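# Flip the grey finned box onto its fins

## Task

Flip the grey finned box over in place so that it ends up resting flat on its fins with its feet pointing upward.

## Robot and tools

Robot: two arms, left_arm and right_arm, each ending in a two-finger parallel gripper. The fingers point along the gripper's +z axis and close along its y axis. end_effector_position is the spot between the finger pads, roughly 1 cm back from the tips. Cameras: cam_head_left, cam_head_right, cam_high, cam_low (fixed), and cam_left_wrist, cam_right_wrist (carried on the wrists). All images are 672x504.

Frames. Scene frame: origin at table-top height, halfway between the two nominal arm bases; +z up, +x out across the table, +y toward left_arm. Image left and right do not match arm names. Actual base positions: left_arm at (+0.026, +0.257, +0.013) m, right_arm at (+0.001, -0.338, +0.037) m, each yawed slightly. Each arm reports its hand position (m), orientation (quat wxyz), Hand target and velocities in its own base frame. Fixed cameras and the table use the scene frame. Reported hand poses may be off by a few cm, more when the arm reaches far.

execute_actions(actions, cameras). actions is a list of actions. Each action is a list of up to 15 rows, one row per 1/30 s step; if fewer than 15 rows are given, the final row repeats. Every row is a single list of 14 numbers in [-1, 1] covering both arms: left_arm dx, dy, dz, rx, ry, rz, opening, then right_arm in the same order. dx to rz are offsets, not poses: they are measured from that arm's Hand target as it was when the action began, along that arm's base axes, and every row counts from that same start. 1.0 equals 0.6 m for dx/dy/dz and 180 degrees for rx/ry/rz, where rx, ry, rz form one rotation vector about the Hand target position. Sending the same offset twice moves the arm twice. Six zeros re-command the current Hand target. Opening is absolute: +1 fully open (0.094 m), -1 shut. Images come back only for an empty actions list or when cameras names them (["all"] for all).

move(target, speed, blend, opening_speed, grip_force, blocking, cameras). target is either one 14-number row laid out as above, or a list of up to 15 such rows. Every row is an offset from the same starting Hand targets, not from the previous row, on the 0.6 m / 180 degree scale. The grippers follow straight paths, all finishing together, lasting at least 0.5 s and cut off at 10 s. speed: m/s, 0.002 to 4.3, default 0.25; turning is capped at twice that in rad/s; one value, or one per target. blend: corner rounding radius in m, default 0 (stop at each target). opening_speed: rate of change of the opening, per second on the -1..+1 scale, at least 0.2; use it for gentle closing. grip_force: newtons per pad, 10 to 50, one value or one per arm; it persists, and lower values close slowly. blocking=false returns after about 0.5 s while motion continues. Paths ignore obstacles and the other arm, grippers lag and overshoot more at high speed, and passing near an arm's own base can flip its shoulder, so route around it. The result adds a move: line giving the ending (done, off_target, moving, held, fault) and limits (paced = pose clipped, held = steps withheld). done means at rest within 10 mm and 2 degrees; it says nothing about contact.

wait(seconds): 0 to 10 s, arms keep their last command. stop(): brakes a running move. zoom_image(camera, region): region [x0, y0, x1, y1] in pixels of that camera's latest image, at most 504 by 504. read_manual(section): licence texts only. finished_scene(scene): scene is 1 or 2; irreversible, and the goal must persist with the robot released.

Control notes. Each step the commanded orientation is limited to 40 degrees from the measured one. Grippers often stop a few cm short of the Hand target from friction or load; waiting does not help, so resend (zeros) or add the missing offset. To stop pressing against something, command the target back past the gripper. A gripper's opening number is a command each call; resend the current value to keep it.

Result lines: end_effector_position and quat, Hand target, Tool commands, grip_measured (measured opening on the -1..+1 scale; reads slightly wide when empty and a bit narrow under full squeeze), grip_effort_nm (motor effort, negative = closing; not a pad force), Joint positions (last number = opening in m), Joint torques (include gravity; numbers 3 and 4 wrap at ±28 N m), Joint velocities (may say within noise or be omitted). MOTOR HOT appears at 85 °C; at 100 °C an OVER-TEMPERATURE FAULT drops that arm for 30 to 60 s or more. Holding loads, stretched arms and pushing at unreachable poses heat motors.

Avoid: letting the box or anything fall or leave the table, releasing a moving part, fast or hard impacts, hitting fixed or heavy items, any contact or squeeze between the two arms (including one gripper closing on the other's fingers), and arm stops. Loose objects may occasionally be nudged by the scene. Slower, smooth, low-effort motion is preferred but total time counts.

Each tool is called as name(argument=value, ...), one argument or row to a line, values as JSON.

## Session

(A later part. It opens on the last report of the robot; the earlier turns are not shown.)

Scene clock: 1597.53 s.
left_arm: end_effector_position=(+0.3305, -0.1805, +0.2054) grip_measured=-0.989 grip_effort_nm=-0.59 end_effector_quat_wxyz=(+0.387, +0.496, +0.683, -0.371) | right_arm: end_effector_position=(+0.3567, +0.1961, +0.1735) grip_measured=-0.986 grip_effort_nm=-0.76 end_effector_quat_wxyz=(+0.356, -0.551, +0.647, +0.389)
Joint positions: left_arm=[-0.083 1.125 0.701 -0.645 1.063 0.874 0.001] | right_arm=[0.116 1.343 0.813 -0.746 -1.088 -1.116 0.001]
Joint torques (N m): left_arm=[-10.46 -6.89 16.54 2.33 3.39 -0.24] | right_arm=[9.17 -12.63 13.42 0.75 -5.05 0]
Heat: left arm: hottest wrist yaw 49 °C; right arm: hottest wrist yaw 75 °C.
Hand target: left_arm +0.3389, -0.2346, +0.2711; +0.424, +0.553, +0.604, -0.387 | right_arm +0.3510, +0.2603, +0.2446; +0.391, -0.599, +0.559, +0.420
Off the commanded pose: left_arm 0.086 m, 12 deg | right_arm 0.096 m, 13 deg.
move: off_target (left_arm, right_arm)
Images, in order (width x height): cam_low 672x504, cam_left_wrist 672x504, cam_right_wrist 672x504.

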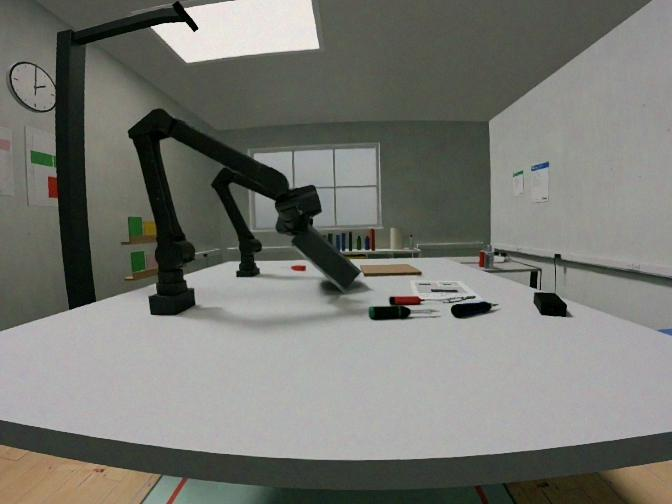

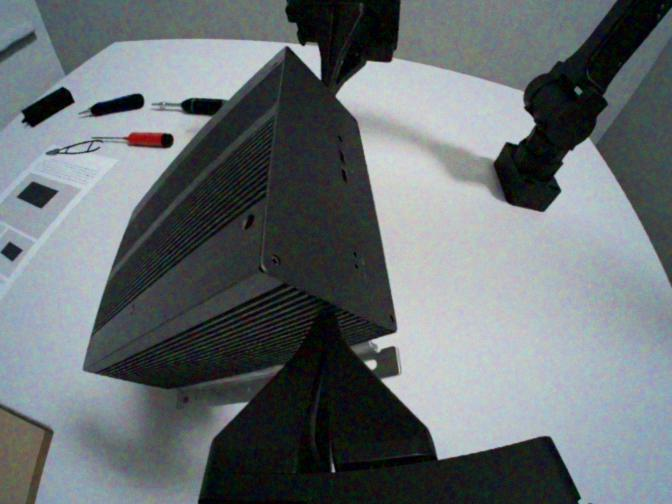

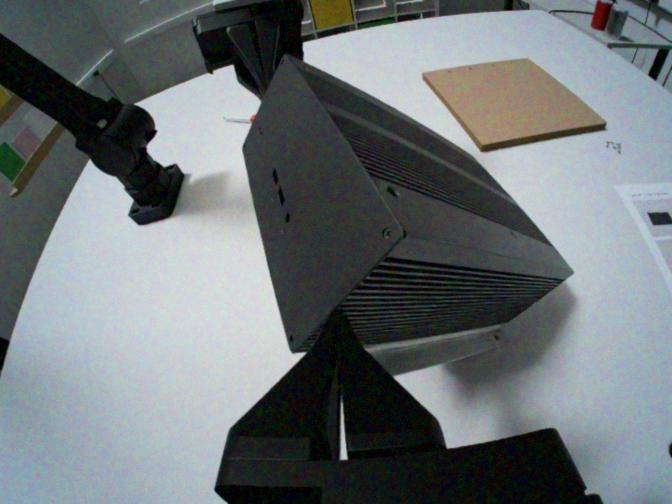

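move(
  target=[0.11,0.017,0.033,0,0,0,-1,0.11,-0.017,0.033,0,0,0,-1],
  speed=0.06,
  cameras=["cam_left_wrist","cam_right_wrist","cam_low"],
)

Scene clock: 1612.13 s.
left_arm: end_effector_position=(+0.3919, -0.1760, +0.2465) grip_measured=-0.989 grip_effort_nm=-0.59 end_effector_quat_wxyz=(+0.400, +0.502, +0.670, -0.374) | right_arm: end_effector_position=(+0.4221, +0.1974, +0.2151) grip_measured=-0.986 grip_effort_nm=-0.75 end_effector_quat_wxyz=(+0.370, -0.561, +0.626, +0.396)
Joint positions: left_arm=[-0.051 1.263 0.916 -0.75 1.104 0.941 0.001] | right_arm=[0.094 1.476 1.057 -0.905 -1.13 -1.209 0.001]
Joint torques (N m): left_arm=[-9 -6.24 16.05 2.11 2.79 0] | right_arm=[7.3 -12.63 12.71 0.42 -3.9 -0.19]
Heat: left arm: hottest wrist yaw 54 °C; right arm: hottest wrist yaw 82 °C.
Hand target: left_arm +0.4049, -0.2243, +0.2909; +0.424, +0.553, +0.604, -0.387 | right_arm +0.4170, +0.2502, +0.2644; +0.391, -0.599, +0.559, +0.420
Off the commanded pose: left_arm 0.067 m, 10 deg | right_arm 0.072 m, 10 deg.
move: off_target (left_arm, right_arm)
Images, in order (width x height): cam_low 672x504, cam_left_wrist 672x504, cam_right_wrist 672x504.

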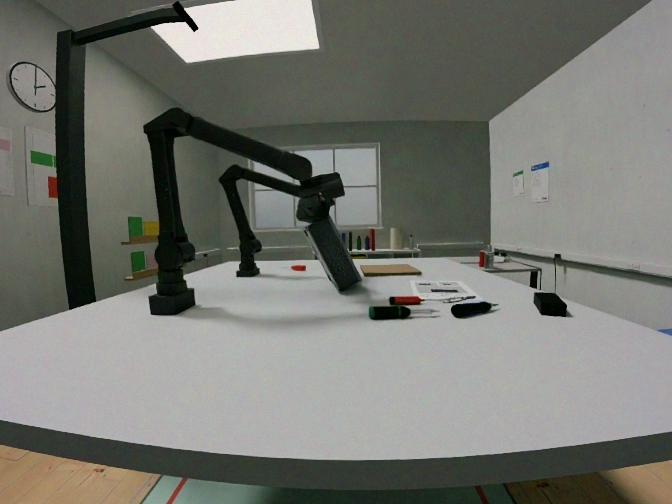

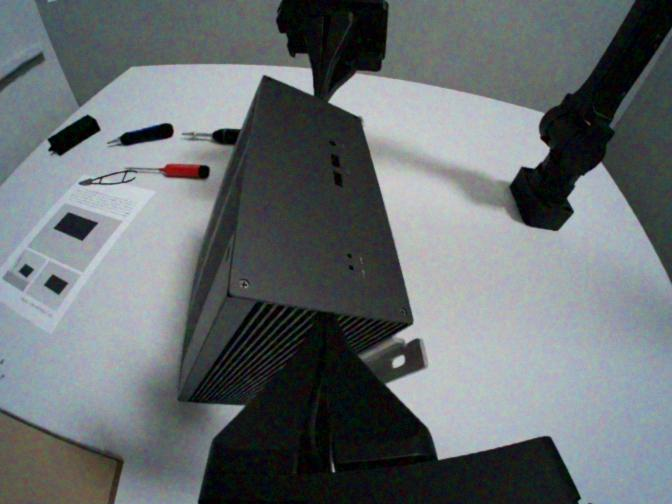

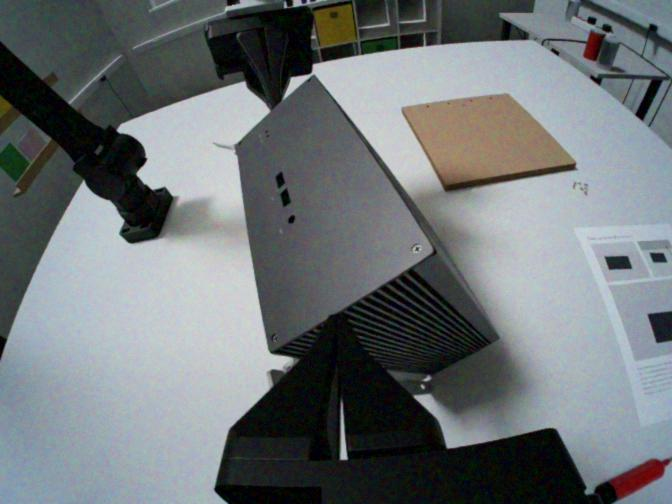

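move(
  target=[0.075,0,-0.05,0,0,0,-1,0.075,0,-0.05,0,0,0,-1],
  speed=0.08,
  cameras=["cam_left_wrist","cam_right_wrist","cam_low"],
)

Scene clock: 1620.27 s.
left_arm: end_effector_position=(+0.4433, -0.1675, +0.2524) grip_measured=-0.989 grip_effort_nm=-0.59 end_effector_quat_wxyz=(+0.427, +0.507, +0.653, -0.366) | right_arm: end_effector_position=(+0.4714, +0.2024, +0.2231) grip_measured=-0.986 grip_effort_nm=-0.75 end_effector_quat_wxyz=(-0.397, +0.571, -0.600, -0.395)
Joint positions: left_arm=[-0.021 1.382 1.022 -0.703 1.137 0.971 0.001] | right_arm=[0.088 1.589 1.189 -0.892 -1.173 -1.247 0.001]
Joint torques (N m): left_arm=[-10.34 -5.48 12.71 2.5 1.69 -0.06] | right_arm=[6.42 -11.28 9.77 0.62 -2.23 -0.12]
Heat: left arm: hottest elbow 55 °C; right arm: hottest wrist yaw 77 °C.
Hand target: left_arm +0.4498, -0.2244, +0.2608; +0.424, +0.553, +0.604, -0.387 | right_arm +0.4620, +0.2501, +0.2344; -0.391, +0.599, -0.559, -0.420
Off the commanded pose: left_arm 0.058 m, 8 deg | right_arm 0.050 m, 6 deg.
move: off_target (left_arm, right_arm)
Images, in order (width x height): cam_low 672x504, cam_left_wrist 672x504, cam_right_wrist 672x504.

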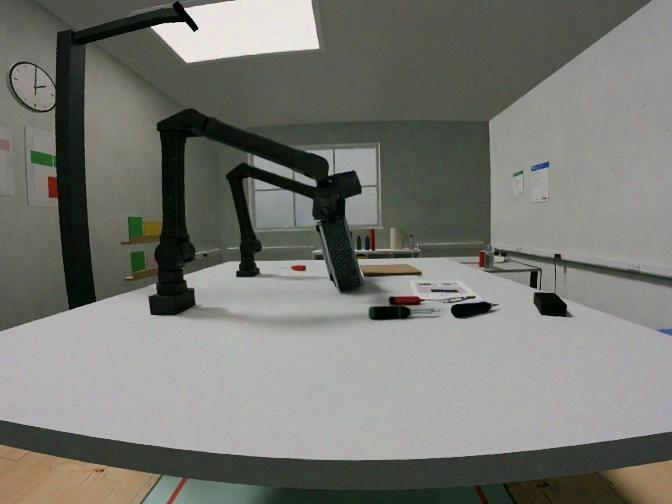

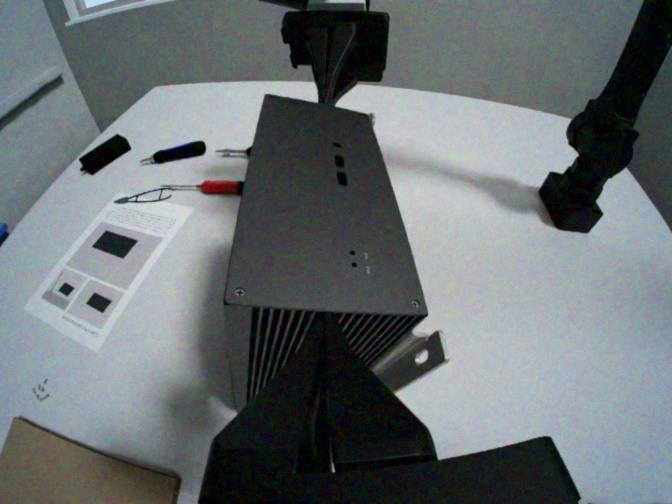

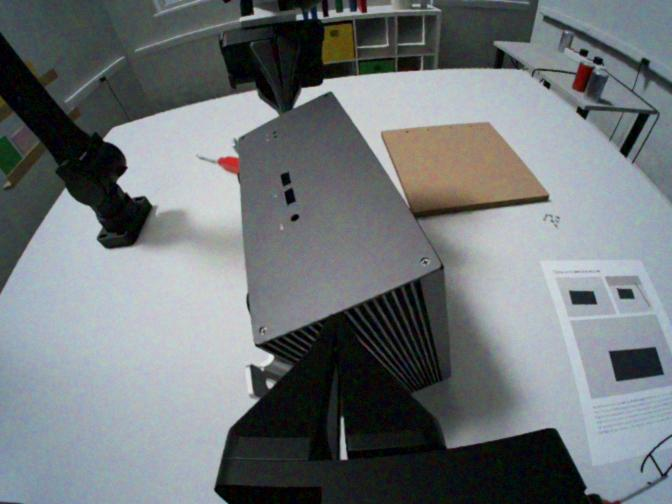

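zoom_image(
  camera="cam_low",
  region=[280, 160, 440, 310],
)

Scaled by 3.150.

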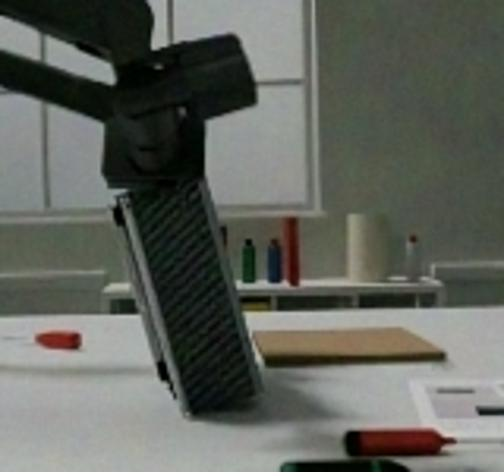

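move(
  target=[0.0,0,-0.0667,0,0,0,-1,0.0,0,-0.0667,0,0,0,-1],
  speed=0.05,
  cameras=["cam_left_wrist","cam_right_wrist","cam_low"],
)

zoom_image(
  camera="cam_low",
  region=[280, 160, 440, 310],
)

Scene clock: 1634.63 s.
left_arm: end_effector_position=(+0.4594, -0.1645, +0.2512) grip_measured=-0.989 grip_effort_nm=-0.59 end_effector_quat_wxyz=(+0.457, +0.522, +0.631, -0.347) | right_arm: end_effector_position=(+0.4845, +0.2041, +0.2223) grip_measured=-0.986 grip_effort_nm=-0.75 end_effector_quat_wxyz=(-0.427, +0.584, -0.576, -0.380)
Joint positions: left_arm=[-0.011 1.406 1.023 -0.603 1.149 0.986 0.001] | right_arm=[0.087 1.606 1.19 -0.8 -1.193 -1.257 0.001]
Joint torques (N m): left_arm=[-10.93 -4.78 7.94 2.18 1.11 -0.07] | right_arm=[6.59 -9 5.82 0.69 -1.21 -0.11]
Heat: left arm: hottest elbow 53 °C; right arm: hottest wrist yaw 64 °C.
Hand target: left_arm +0.4499, -0.2243, +0.2209; +0.424, +0.553, +0.604, -0.387 | right_arm +0.4620, +0.2501, +0.1944; -0.391, +0.599, -0.559, -0.420
Off the commanded pose: left_arm 0.068 m, 8 deg | right_arm 0.058 m, 7 deg.
move: off_target (left_arm, right_arm)
Images, in order (width x height): cam_low 672x504, cam_left_wrist 672x504, cam_right_wrist 672x504.

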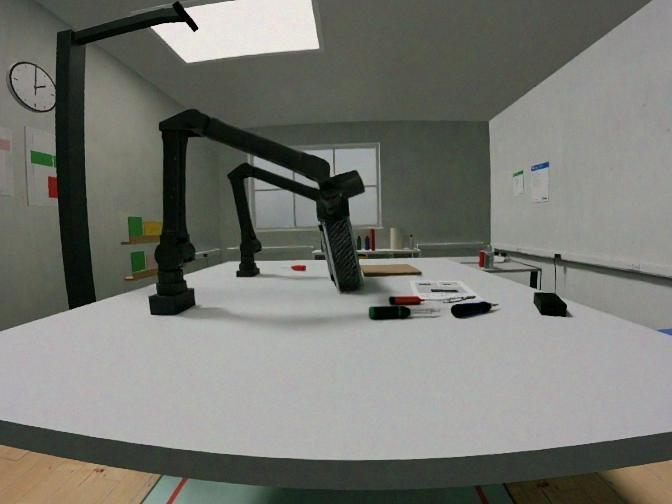

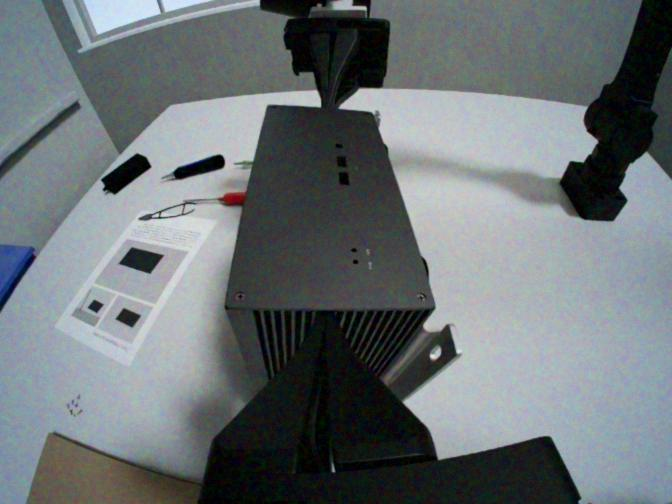

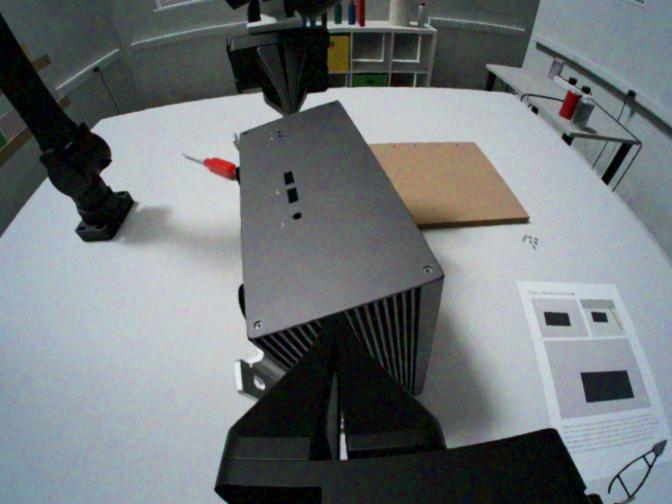

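Scaled by 3.150.

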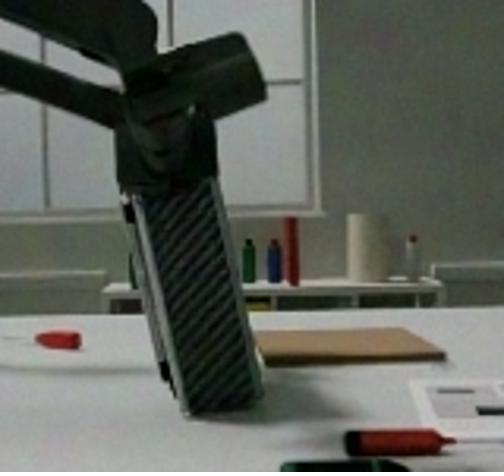

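move(
  target=[0.05,0.005,-0.0167,0,0,0,-1,0.05,0,-0.0167,0,0,0,-1],
  speed=0.03,
  cameras=["all"],
)

zoom_image(
  camera="cam_low",
  region=[280, 160, 440, 310],
)

Scene clock: 1703.20 s.
left_arm: end_effector_position=(+0.4778, -0.1611, +0.2363) grip_measured=-0.989 grip_effort_nm=-0.59 end_effector_quat_wxyz=(+0.455, +0.520, +0.630, -0.355) | right_arm: end_effector_position=(+0.5047, +0.2067, +0.2226) grip_measured=-0.986 grip_effort_nm=-0.75 end_effector_quat_wxyz=(-0.435, +0.587, -0.563, -0.386)
Joint positions: left_arm=[-0.001 1.48 1.059 -0.601 1.168 1.011 0.001] | right_arm=[0.085 1.664 1.253 -0.812 -1.219 -1.283 0.001]
Joint torques (N m): left_arm=[-10.7 -4.78 10.3 1.94 0.63 -0.07] | right_arm=[6.36 -8 7.05 0.29 -0.17 -0.13]
Heat: left arm: hottest elbow 44 °C; right arm: hottest wrist yaw 46 °C.
Hand target: left_arm +0.4799, -0.2213, +0.2109; +0.424, +0.553, +0.604, -0.387 | right_arm +0.4920, +0.2501, +0.1842; -0.391, +0.599, -0.559, -0.420
Off the commanded pose: left_arm 0.065 m, 7 deg | right_arm 0.059 m, 6 deg.
move: off_target (left_arm, right_arm)

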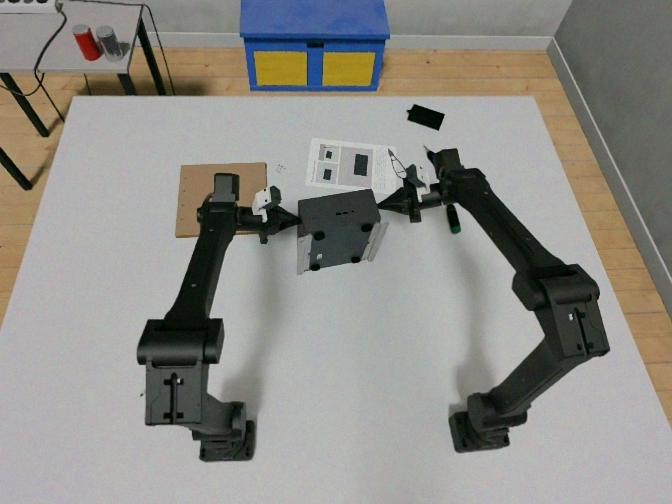

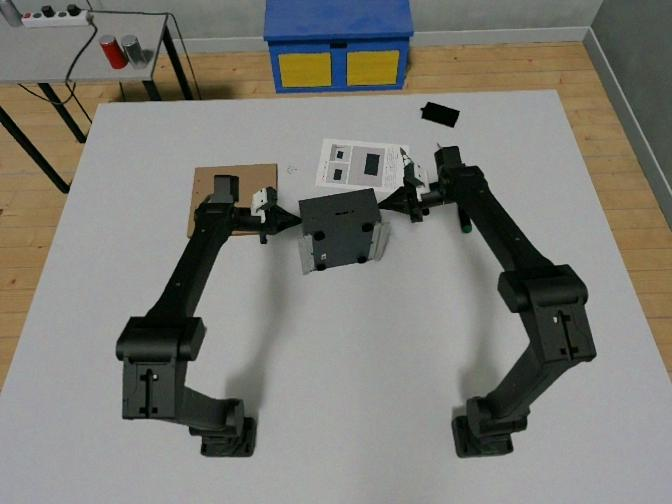

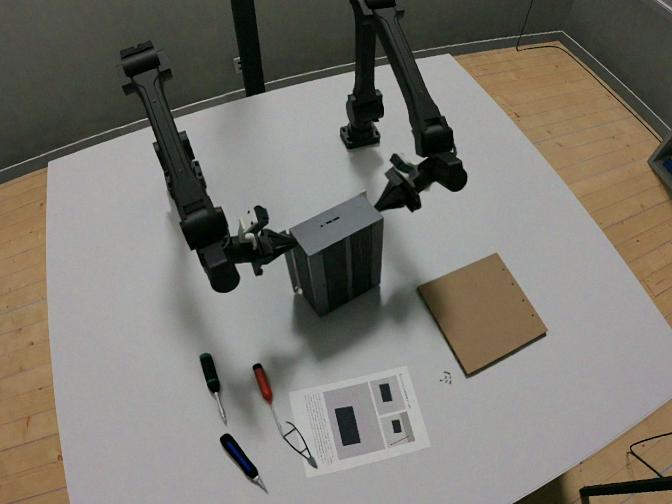

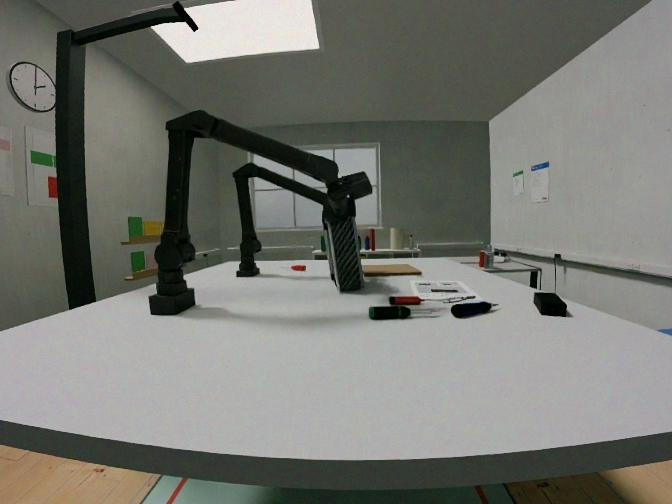

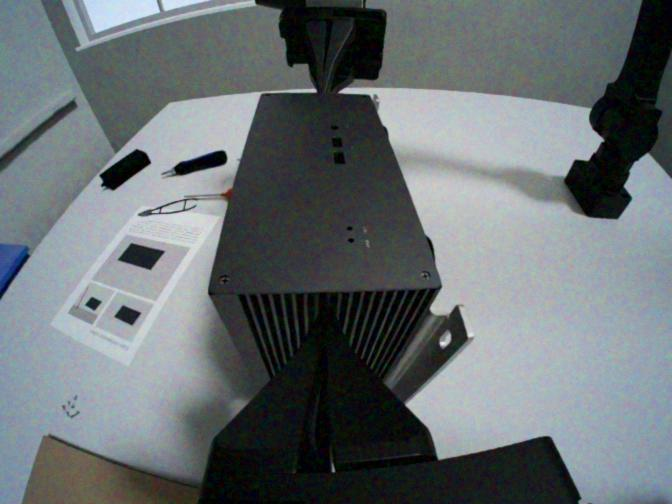

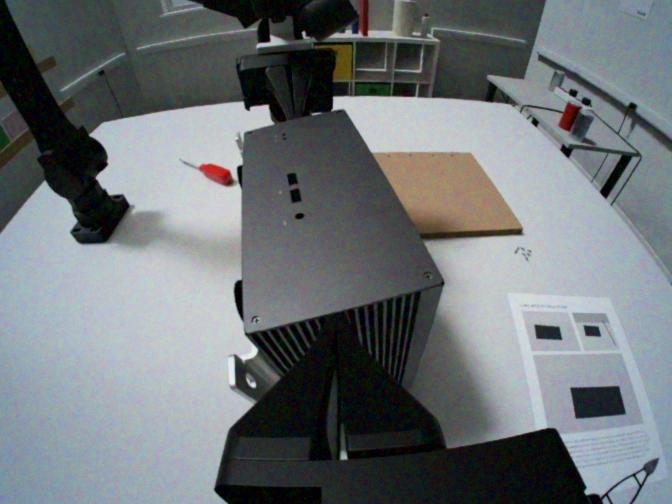

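Scaled by 3.150.

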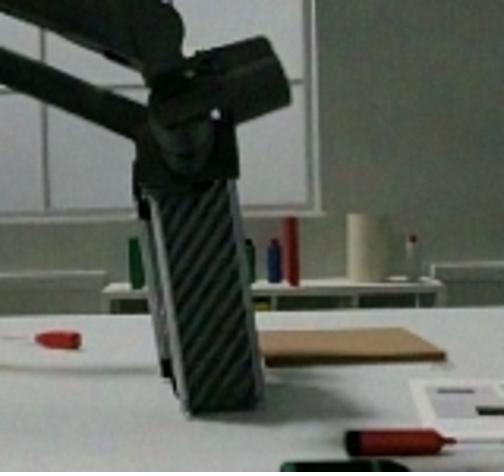

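move(
  target=[0.03,0.0,-0.0167,0,0,0,-1,0.03,0,-0.02,0,0,0,-1],
  speed=0.03,
  cameras=["cam_left_wrist","cam_right_wrist","cam_low"],
)

zoom_image(
  camera="cam_low",
  region=[280, 160, 440, 310],
)

Scene clock: 1716.37 s.
left_arm: end_effector_position=(+0.5004, -0.1568, +0.2368) grip_measured=-0.989 grip_effort_nm=-0.59 end_effector_quat_wxyz=(+0.463, +0.523, +0.625, -0.349) | right_arm: end_effector_position=(+0.5215, +0.2089, +0.2233) grip_measured=-0.986 grip_effort_nm=-0.75 end_effector_quat_wxyz=(-0.440, +0.590, -0.555, -0.387)
Joint positions: left_arm=[0.008 1.531 1.114 -0.594 1.172 1.025 0.001] | right_arm=[0.085 1.708 1.308 -0.825 -1.231 -1.301 0.001]
Joint torques (N m): left_arm=[-10.99 -5.19 9.07 1.66 0.52 -0.06] | right_arm=[5.66 -8.53 6.37 0.55 0.27 -0.13]
Heat: left arm: hottest elbow 45 °C; right arm: hottest wrist yaw 44 °C.
Hand target: left_arm +0.4978, -0.2214, +0.2008; +0.424, +0.553, +0.604, -0.387 | right_arm +0.5099, +0.2502, +0.1723; -0.391, +0.599, -0.559, -0.420
Off the commanded pose: left_arm 0.074 m, 8 deg | right_arm 0.067 m, 7 deg.
move: off_target (left_arm, right_arm)
Images, in order (width x height): cam_low 672x504, cam_left_wrist 672x504, cam_right_wrist 672x504.

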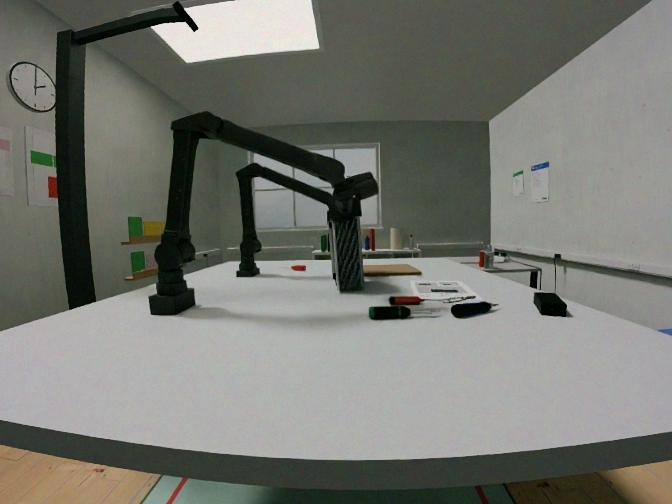

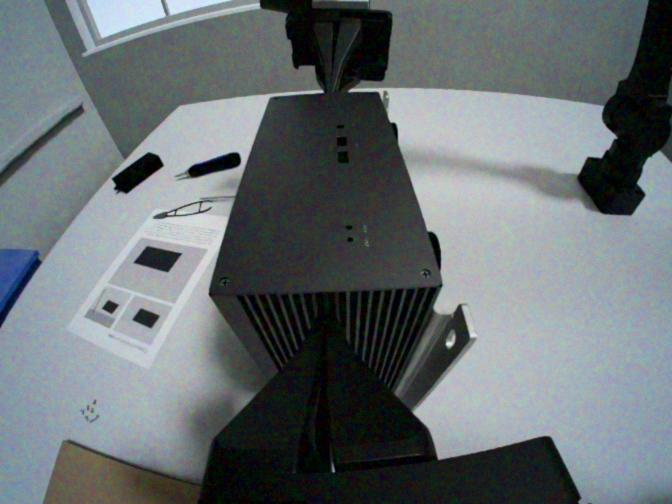

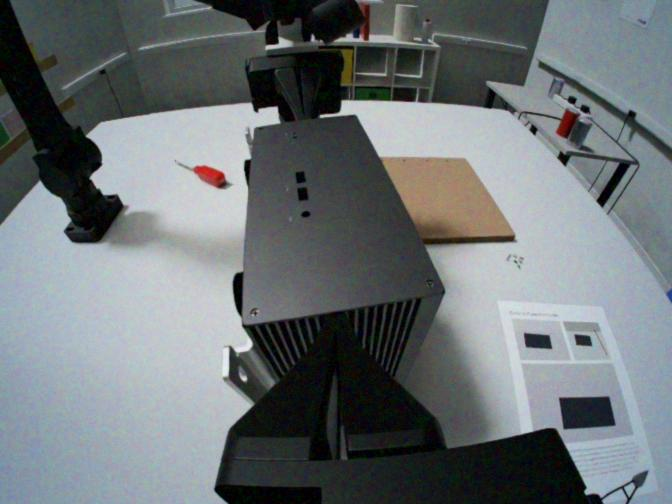

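Scaled by 3.150.

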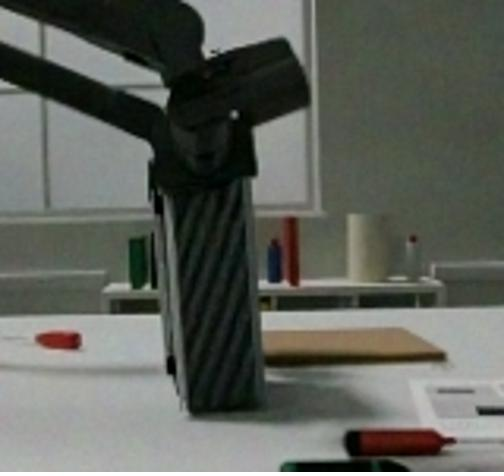

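move(
  target=[0.03,0.0,-0.0,0,0,0,-1,0.03,0,-0.0,0,0,0,-1],
  speed=0.03,
  cameras=["cam_left_wrist","cam_right_wrist","cam_low","cam_head_left","cam_high"],
)

zoom_image(
  camera="cam_low",
  region=[280, 160, 440, 310],
)

Scene clock: 1726.17 s.
left_arm: end_effector_position=(+0.5213, -0.1537, +0.2370) grip_measured=-0.989 grip_effort_nm=-0.59 end_effector_quat_wxyz=(+0.468, +0.528, +0.621, -0.341) | right_arm: end_effector_position=(+0.5377, +0.2104, +0.2235) grip_measured=-0.986 grip_effort_nm=-0.75 end_effector_quat_wxyz=(-0.440, +0.592, -0.553, -0.387)
Joint positions: left_arm=[0.013 1.578 1.169 -0.594 1.17 1.04 0.001] | right_arm=[0.085 1.75 1.366 -0.85 -1.233 -1.316 0.001]
Joint torques (N m): left_arm=[-11.16 -6.07 9.37 0.85 0.65 -0.11] | right_arm=[4.66 -8.35 6.95 0.24 0.32 -0.1]
Heat: left arm: hottest elbow 44 °C; right arm: hottest wrist yaw 43 °C.
Hand target: left_arm +0.5159, -0.2213, +0.2008; +0.424, +0.553, +0.604, -0.387 | right_arm +0.5280, +0.2502, +0.1722; -0.391, +0.599, -0.559, -0.420
Off the commanded pose: left_arm 0.077 m, 8 deg | right_arm 0.066 m, 7 deg.
move: off_target (left_arm, right_arm)
Images, in order (width x height): cam_head_left 672x504, cam_high 672x504, cam_low 672x504, cam_left_wrist 672x504, cam_right_wrist 672x504.

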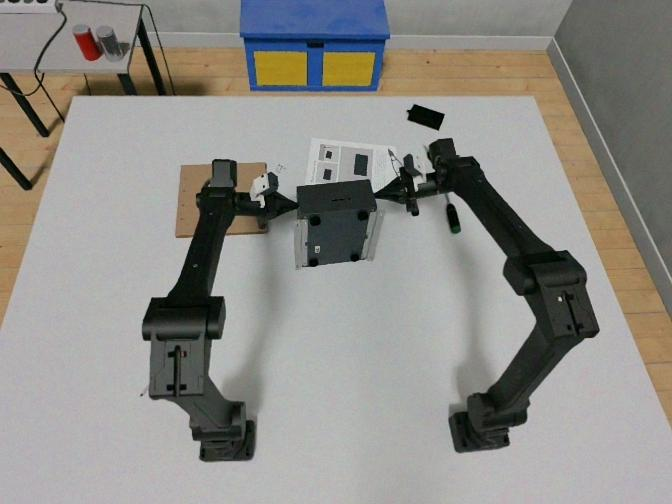

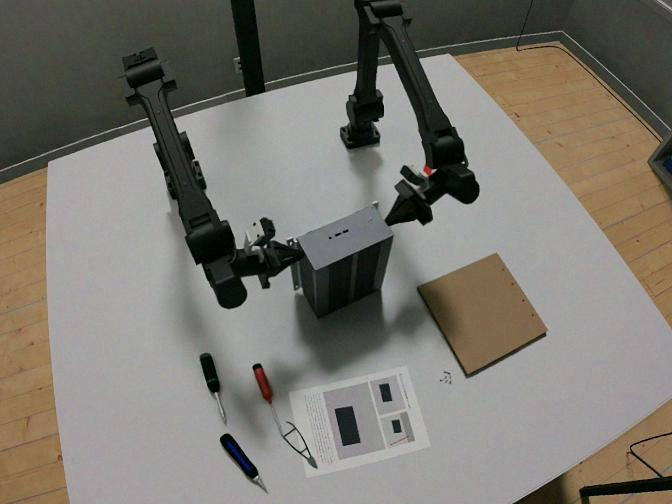

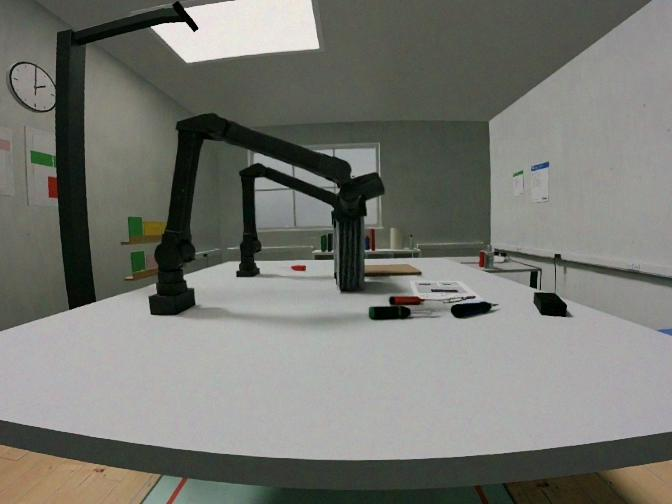

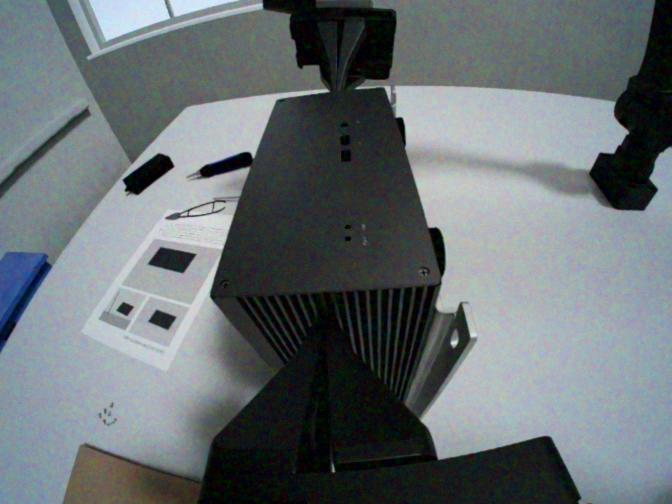

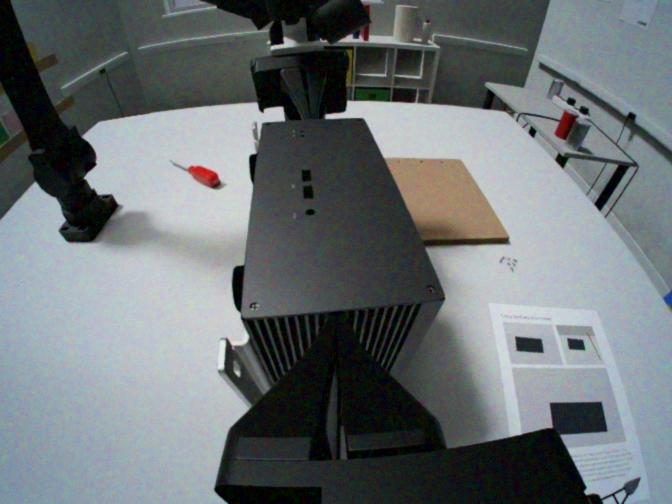

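Scaled by 3.150.

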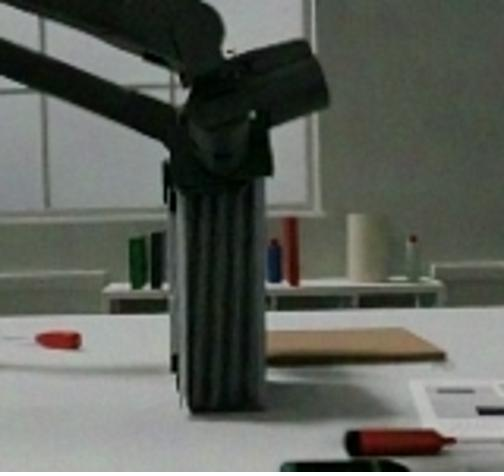

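move(
  target=[0.0017,0.137,0.0603,0,0,0,-1,0.0083,-0.09,0.0855,0,0,0,-1],
  speed=0.05,
  cameras=["cam_left_wrist","cam_right_wrist","cam_low","cam_head_left"],
)

Scene clock: 1808.87 s.
left_arm: end_effector_position=(+0.5019, -0.1424, +0.2346) grip_measured=-0.989 grip_effort_nm=-0.59 end_effector_quat_wxyz=(+0.418, +0.549, +0.608, -0.392) | right_arm: end_effector_position=(+0.5174, +0.2022, +0.2143) grip_measured=-0.986 grip_effort_nm=-0.75 end_effector_quat_wxyz=(-0.380, +0.594, -0.563, -0.431)
Joint positions: left_arm=[0.043 1.659 1.301 -1.102 1.217 1.435 0.001] | right_arm=[0.074 1.815 1.456 -1.257 -1.224 -1.583 0.001]
Joint torques (N m): left_arm=[-0.26 -10.99 11.52 0.42 0.87 -0.07] | right_arm=[-1.79 -13.98 10.56 0.29 -0.7 -0.11]
Heat: left arm: hottest elbow 44 °C; right arm: hottest elbow 39 °C.
Hand target: left_arm +0.5168, -0.1391, +0.2371; +0.424, +0.553, +0.604, -0.387 | right_arm +0.5329, +0.1961, +0.2235; -0.391, +0.599, -0.559, -0.420
Off the commanded pose: left_arm 0.016 m, 1 deg | right_arm 0.019 m, 2 deg.
move: off_target (left_arm, right_arm)
Images, in order (width x height): cam_head_left 672x504, cam_low 672x504, cam_left_wrist 672x504, cam_right_wrist 672x504.

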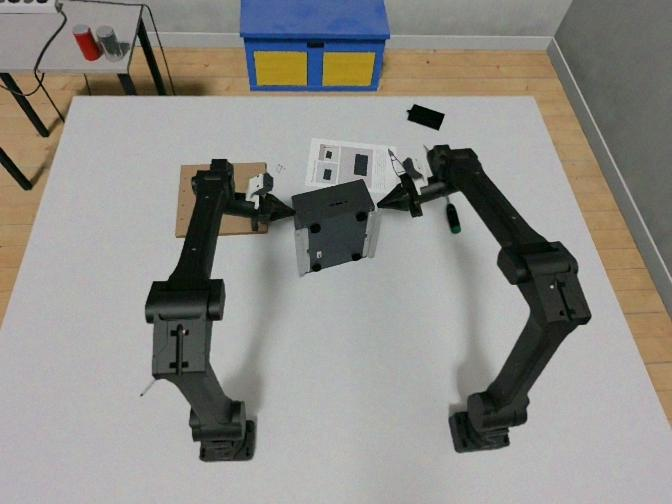

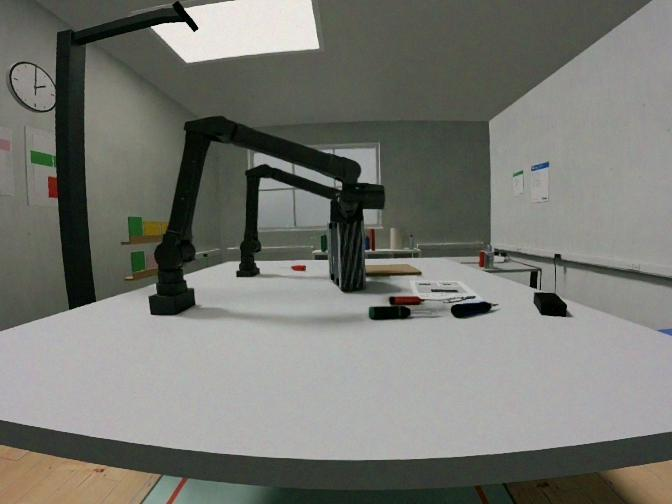

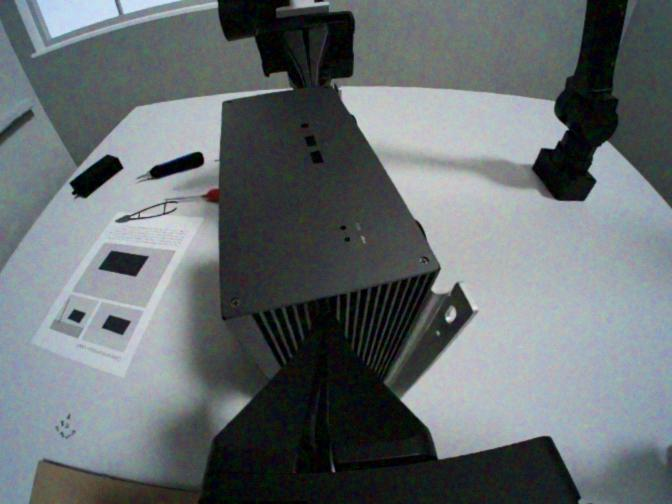

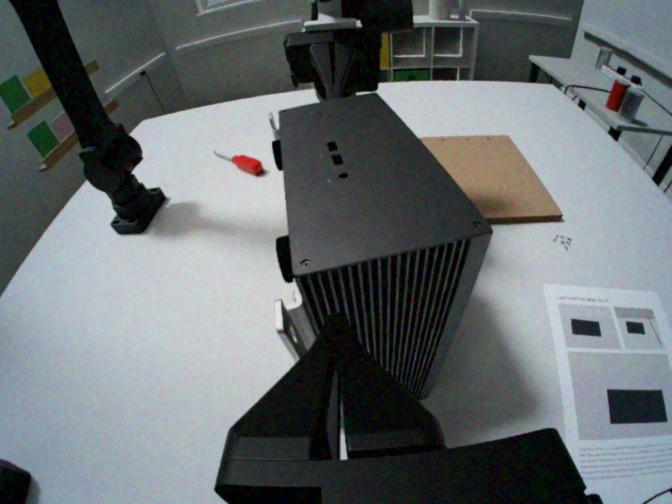

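move(
  target=[
    [0.0,0.035,0.0,0,0,0,-1,0.0,-0.03,0,0,0,0,-1],
    [0.0,0.035,-0.237,0,0,0,-1,0.0,-0.03,-0.256,0,0,0,-1],
  ],
  speed=0.12,
  blend=[0.01,0],
  cameras=["cam_left_wrist","cam_right_wrist","cam_low","cam_head_left"],
)

Scene clock: 1836.53 s.
left_arm: end_effector_position=(+0.5161, -0.1197, +0.1077) grip_measured=-0.989 grip_effort_nm=-0.59 end_effector_quat_wxyz=(+0.426, +0.556, +0.602, -0.383) | right_arm: end_effector_position=(+0.5292, +0.1826, +0.0729) grip_measured=-0.986 grip_effort_nm=-0.75 end_effector_quat_wxyz=(-0.388, +0.599, -0.558, -0.424)
Joint positions: left_arm=[0.087 1.868 1.218 -0.904 1.22 1.568 0.001] | right_arm=[0.037 2.029 1.366 -1.028 -1.222 -1.689 0.001]
Joint torques (N m): left_arm=[-0.5 -12.75 6.69 1.06 0.84 -0.14] | right_arm=[-1.08 -16.15 6.26 0.76 -0.66 -0.05]
Heat: left arm: hottest elbow 48 °C; right arm: hottest elbow 41 °C.
Hand target: left_arm +0.5169, -0.1181, +0.0949; +0.424, +0.553, +0.604, -0.387 | right_arm +0.5330, +0.1782, +0.0701; -0.391, +0.599, -0.559, -0.420
Off the commanded pose: left_arm 0.013 m, 1 deg | right_arm 0.007 m, 1 deg.
move: off_target (left_arm)
Images, in order (width x height): cam_head_left 672x504, cam_low 672x504, cam_left_wrist 672x504, cam_right_wrist 672x504.

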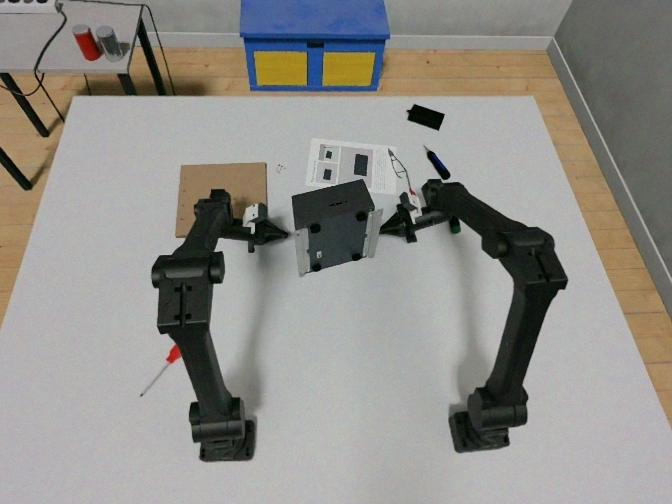

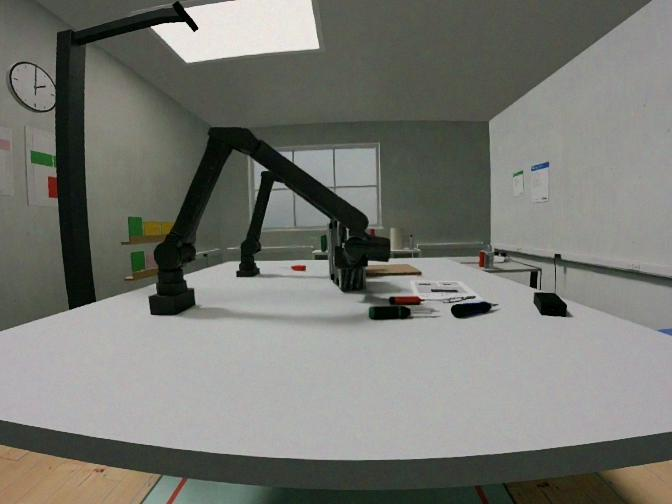

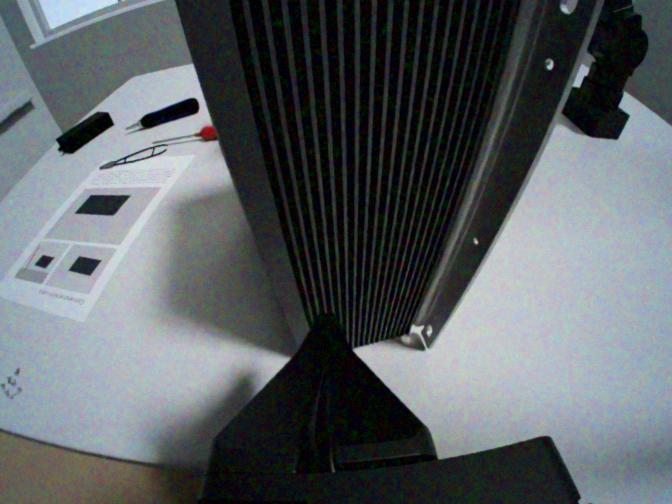

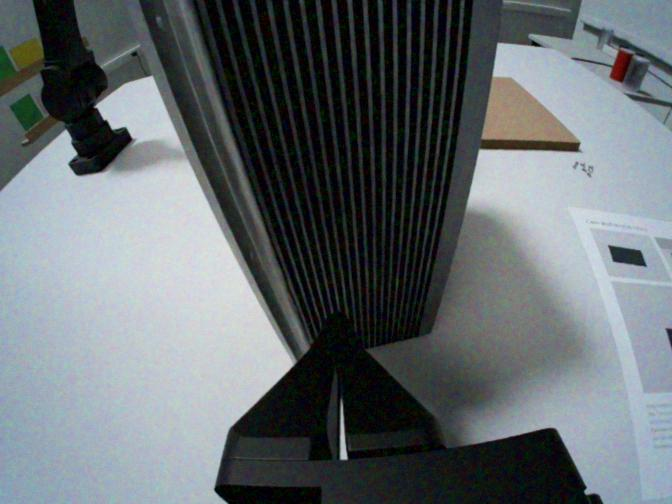

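move(
  target=[
    [-0.0883,0.0,-0.0617,0,0,0,-1,-0.015,0,-0.0585,0,0,0,-1],
    [-0.0883,-0.0422,-0.0617,0,0,0,-1,-0.015,0.03,-0.0585,0,0,0,-1],
  ],
  speed=0.08,
  cameras=["cam_left_wrist","cam_right_wrist","cam_head_left"],
)

Scene clock: 1876.17 s.
left_arm: end_effector_position=(+0.4639, -0.1410, +0.0509) grip_measured=-0.989 grip_effort_nm=-0.59 end_effector_quat_wxyz=(+0.420, +0.550, +0.607, -0.391) | right_arm: end_effector_position=(+0.5250, +0.1895, +0.0351) grip_measured=-0.986 grip_effort_nm=-0.75 end_effector_quat_wxyz=(-0.393, +0.596, -0.562, -0.418)
Joint positions: left_arm=[0.05 1.86 0.998 -0.612 1.22 1.456 0.001] | right_arm=[0.05 2.065 1.304 -0.84 -1.222 -1.601 0.001]
Joint torques (N m): left_arm=[-1.2 -14.8 5.35 1.18 0.75 -0.33] | right_arm=[0.21 -16.73 5.56 0.9 -0.74 0.03]
Heat: left arm: hottest elbow 44 °C; right arm: hottest elbow 40 °C.
Hand target: left_arm +0.4640, -0.1434, +0.0578; +0.424, +0.553, +0.604, -0.387 | right_arm +0.5241, +0.1961, +0.0349; -0.391, +0.599, -0.559, -0.420
Off the commanded pose: left_arm 0.007 m, 1 deg | right_arm 0.007 m, 1 deg.
move: done
Images, in order (width x height): cam_head_left 672x504, cam_left_wrist 672x504, cam_right_wrist 672x504.

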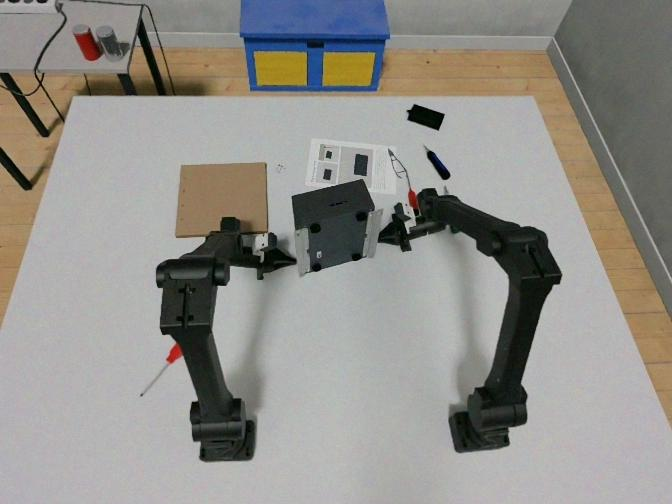

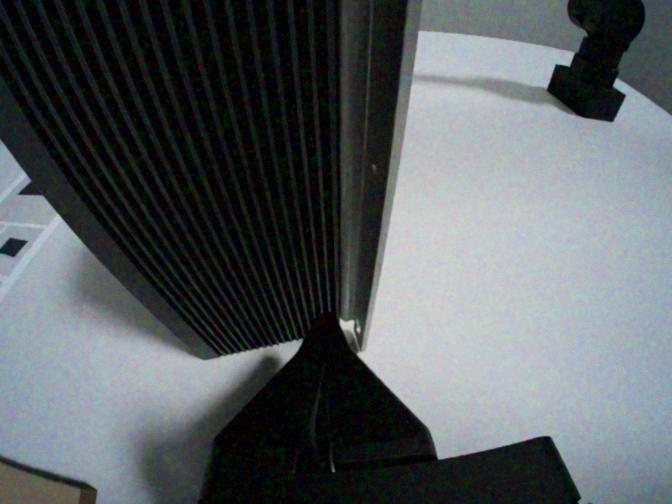

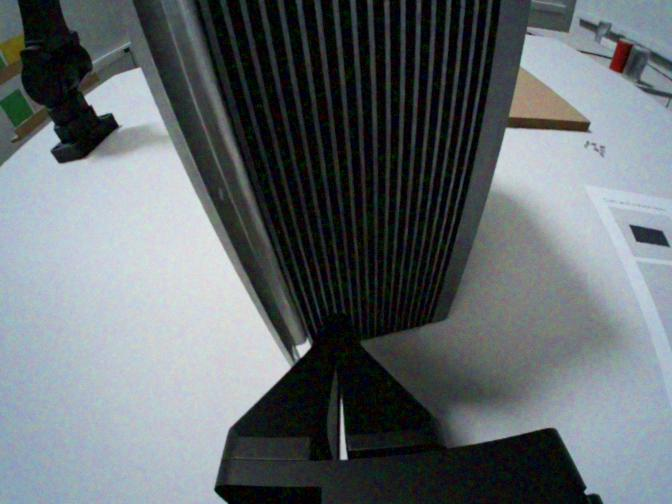

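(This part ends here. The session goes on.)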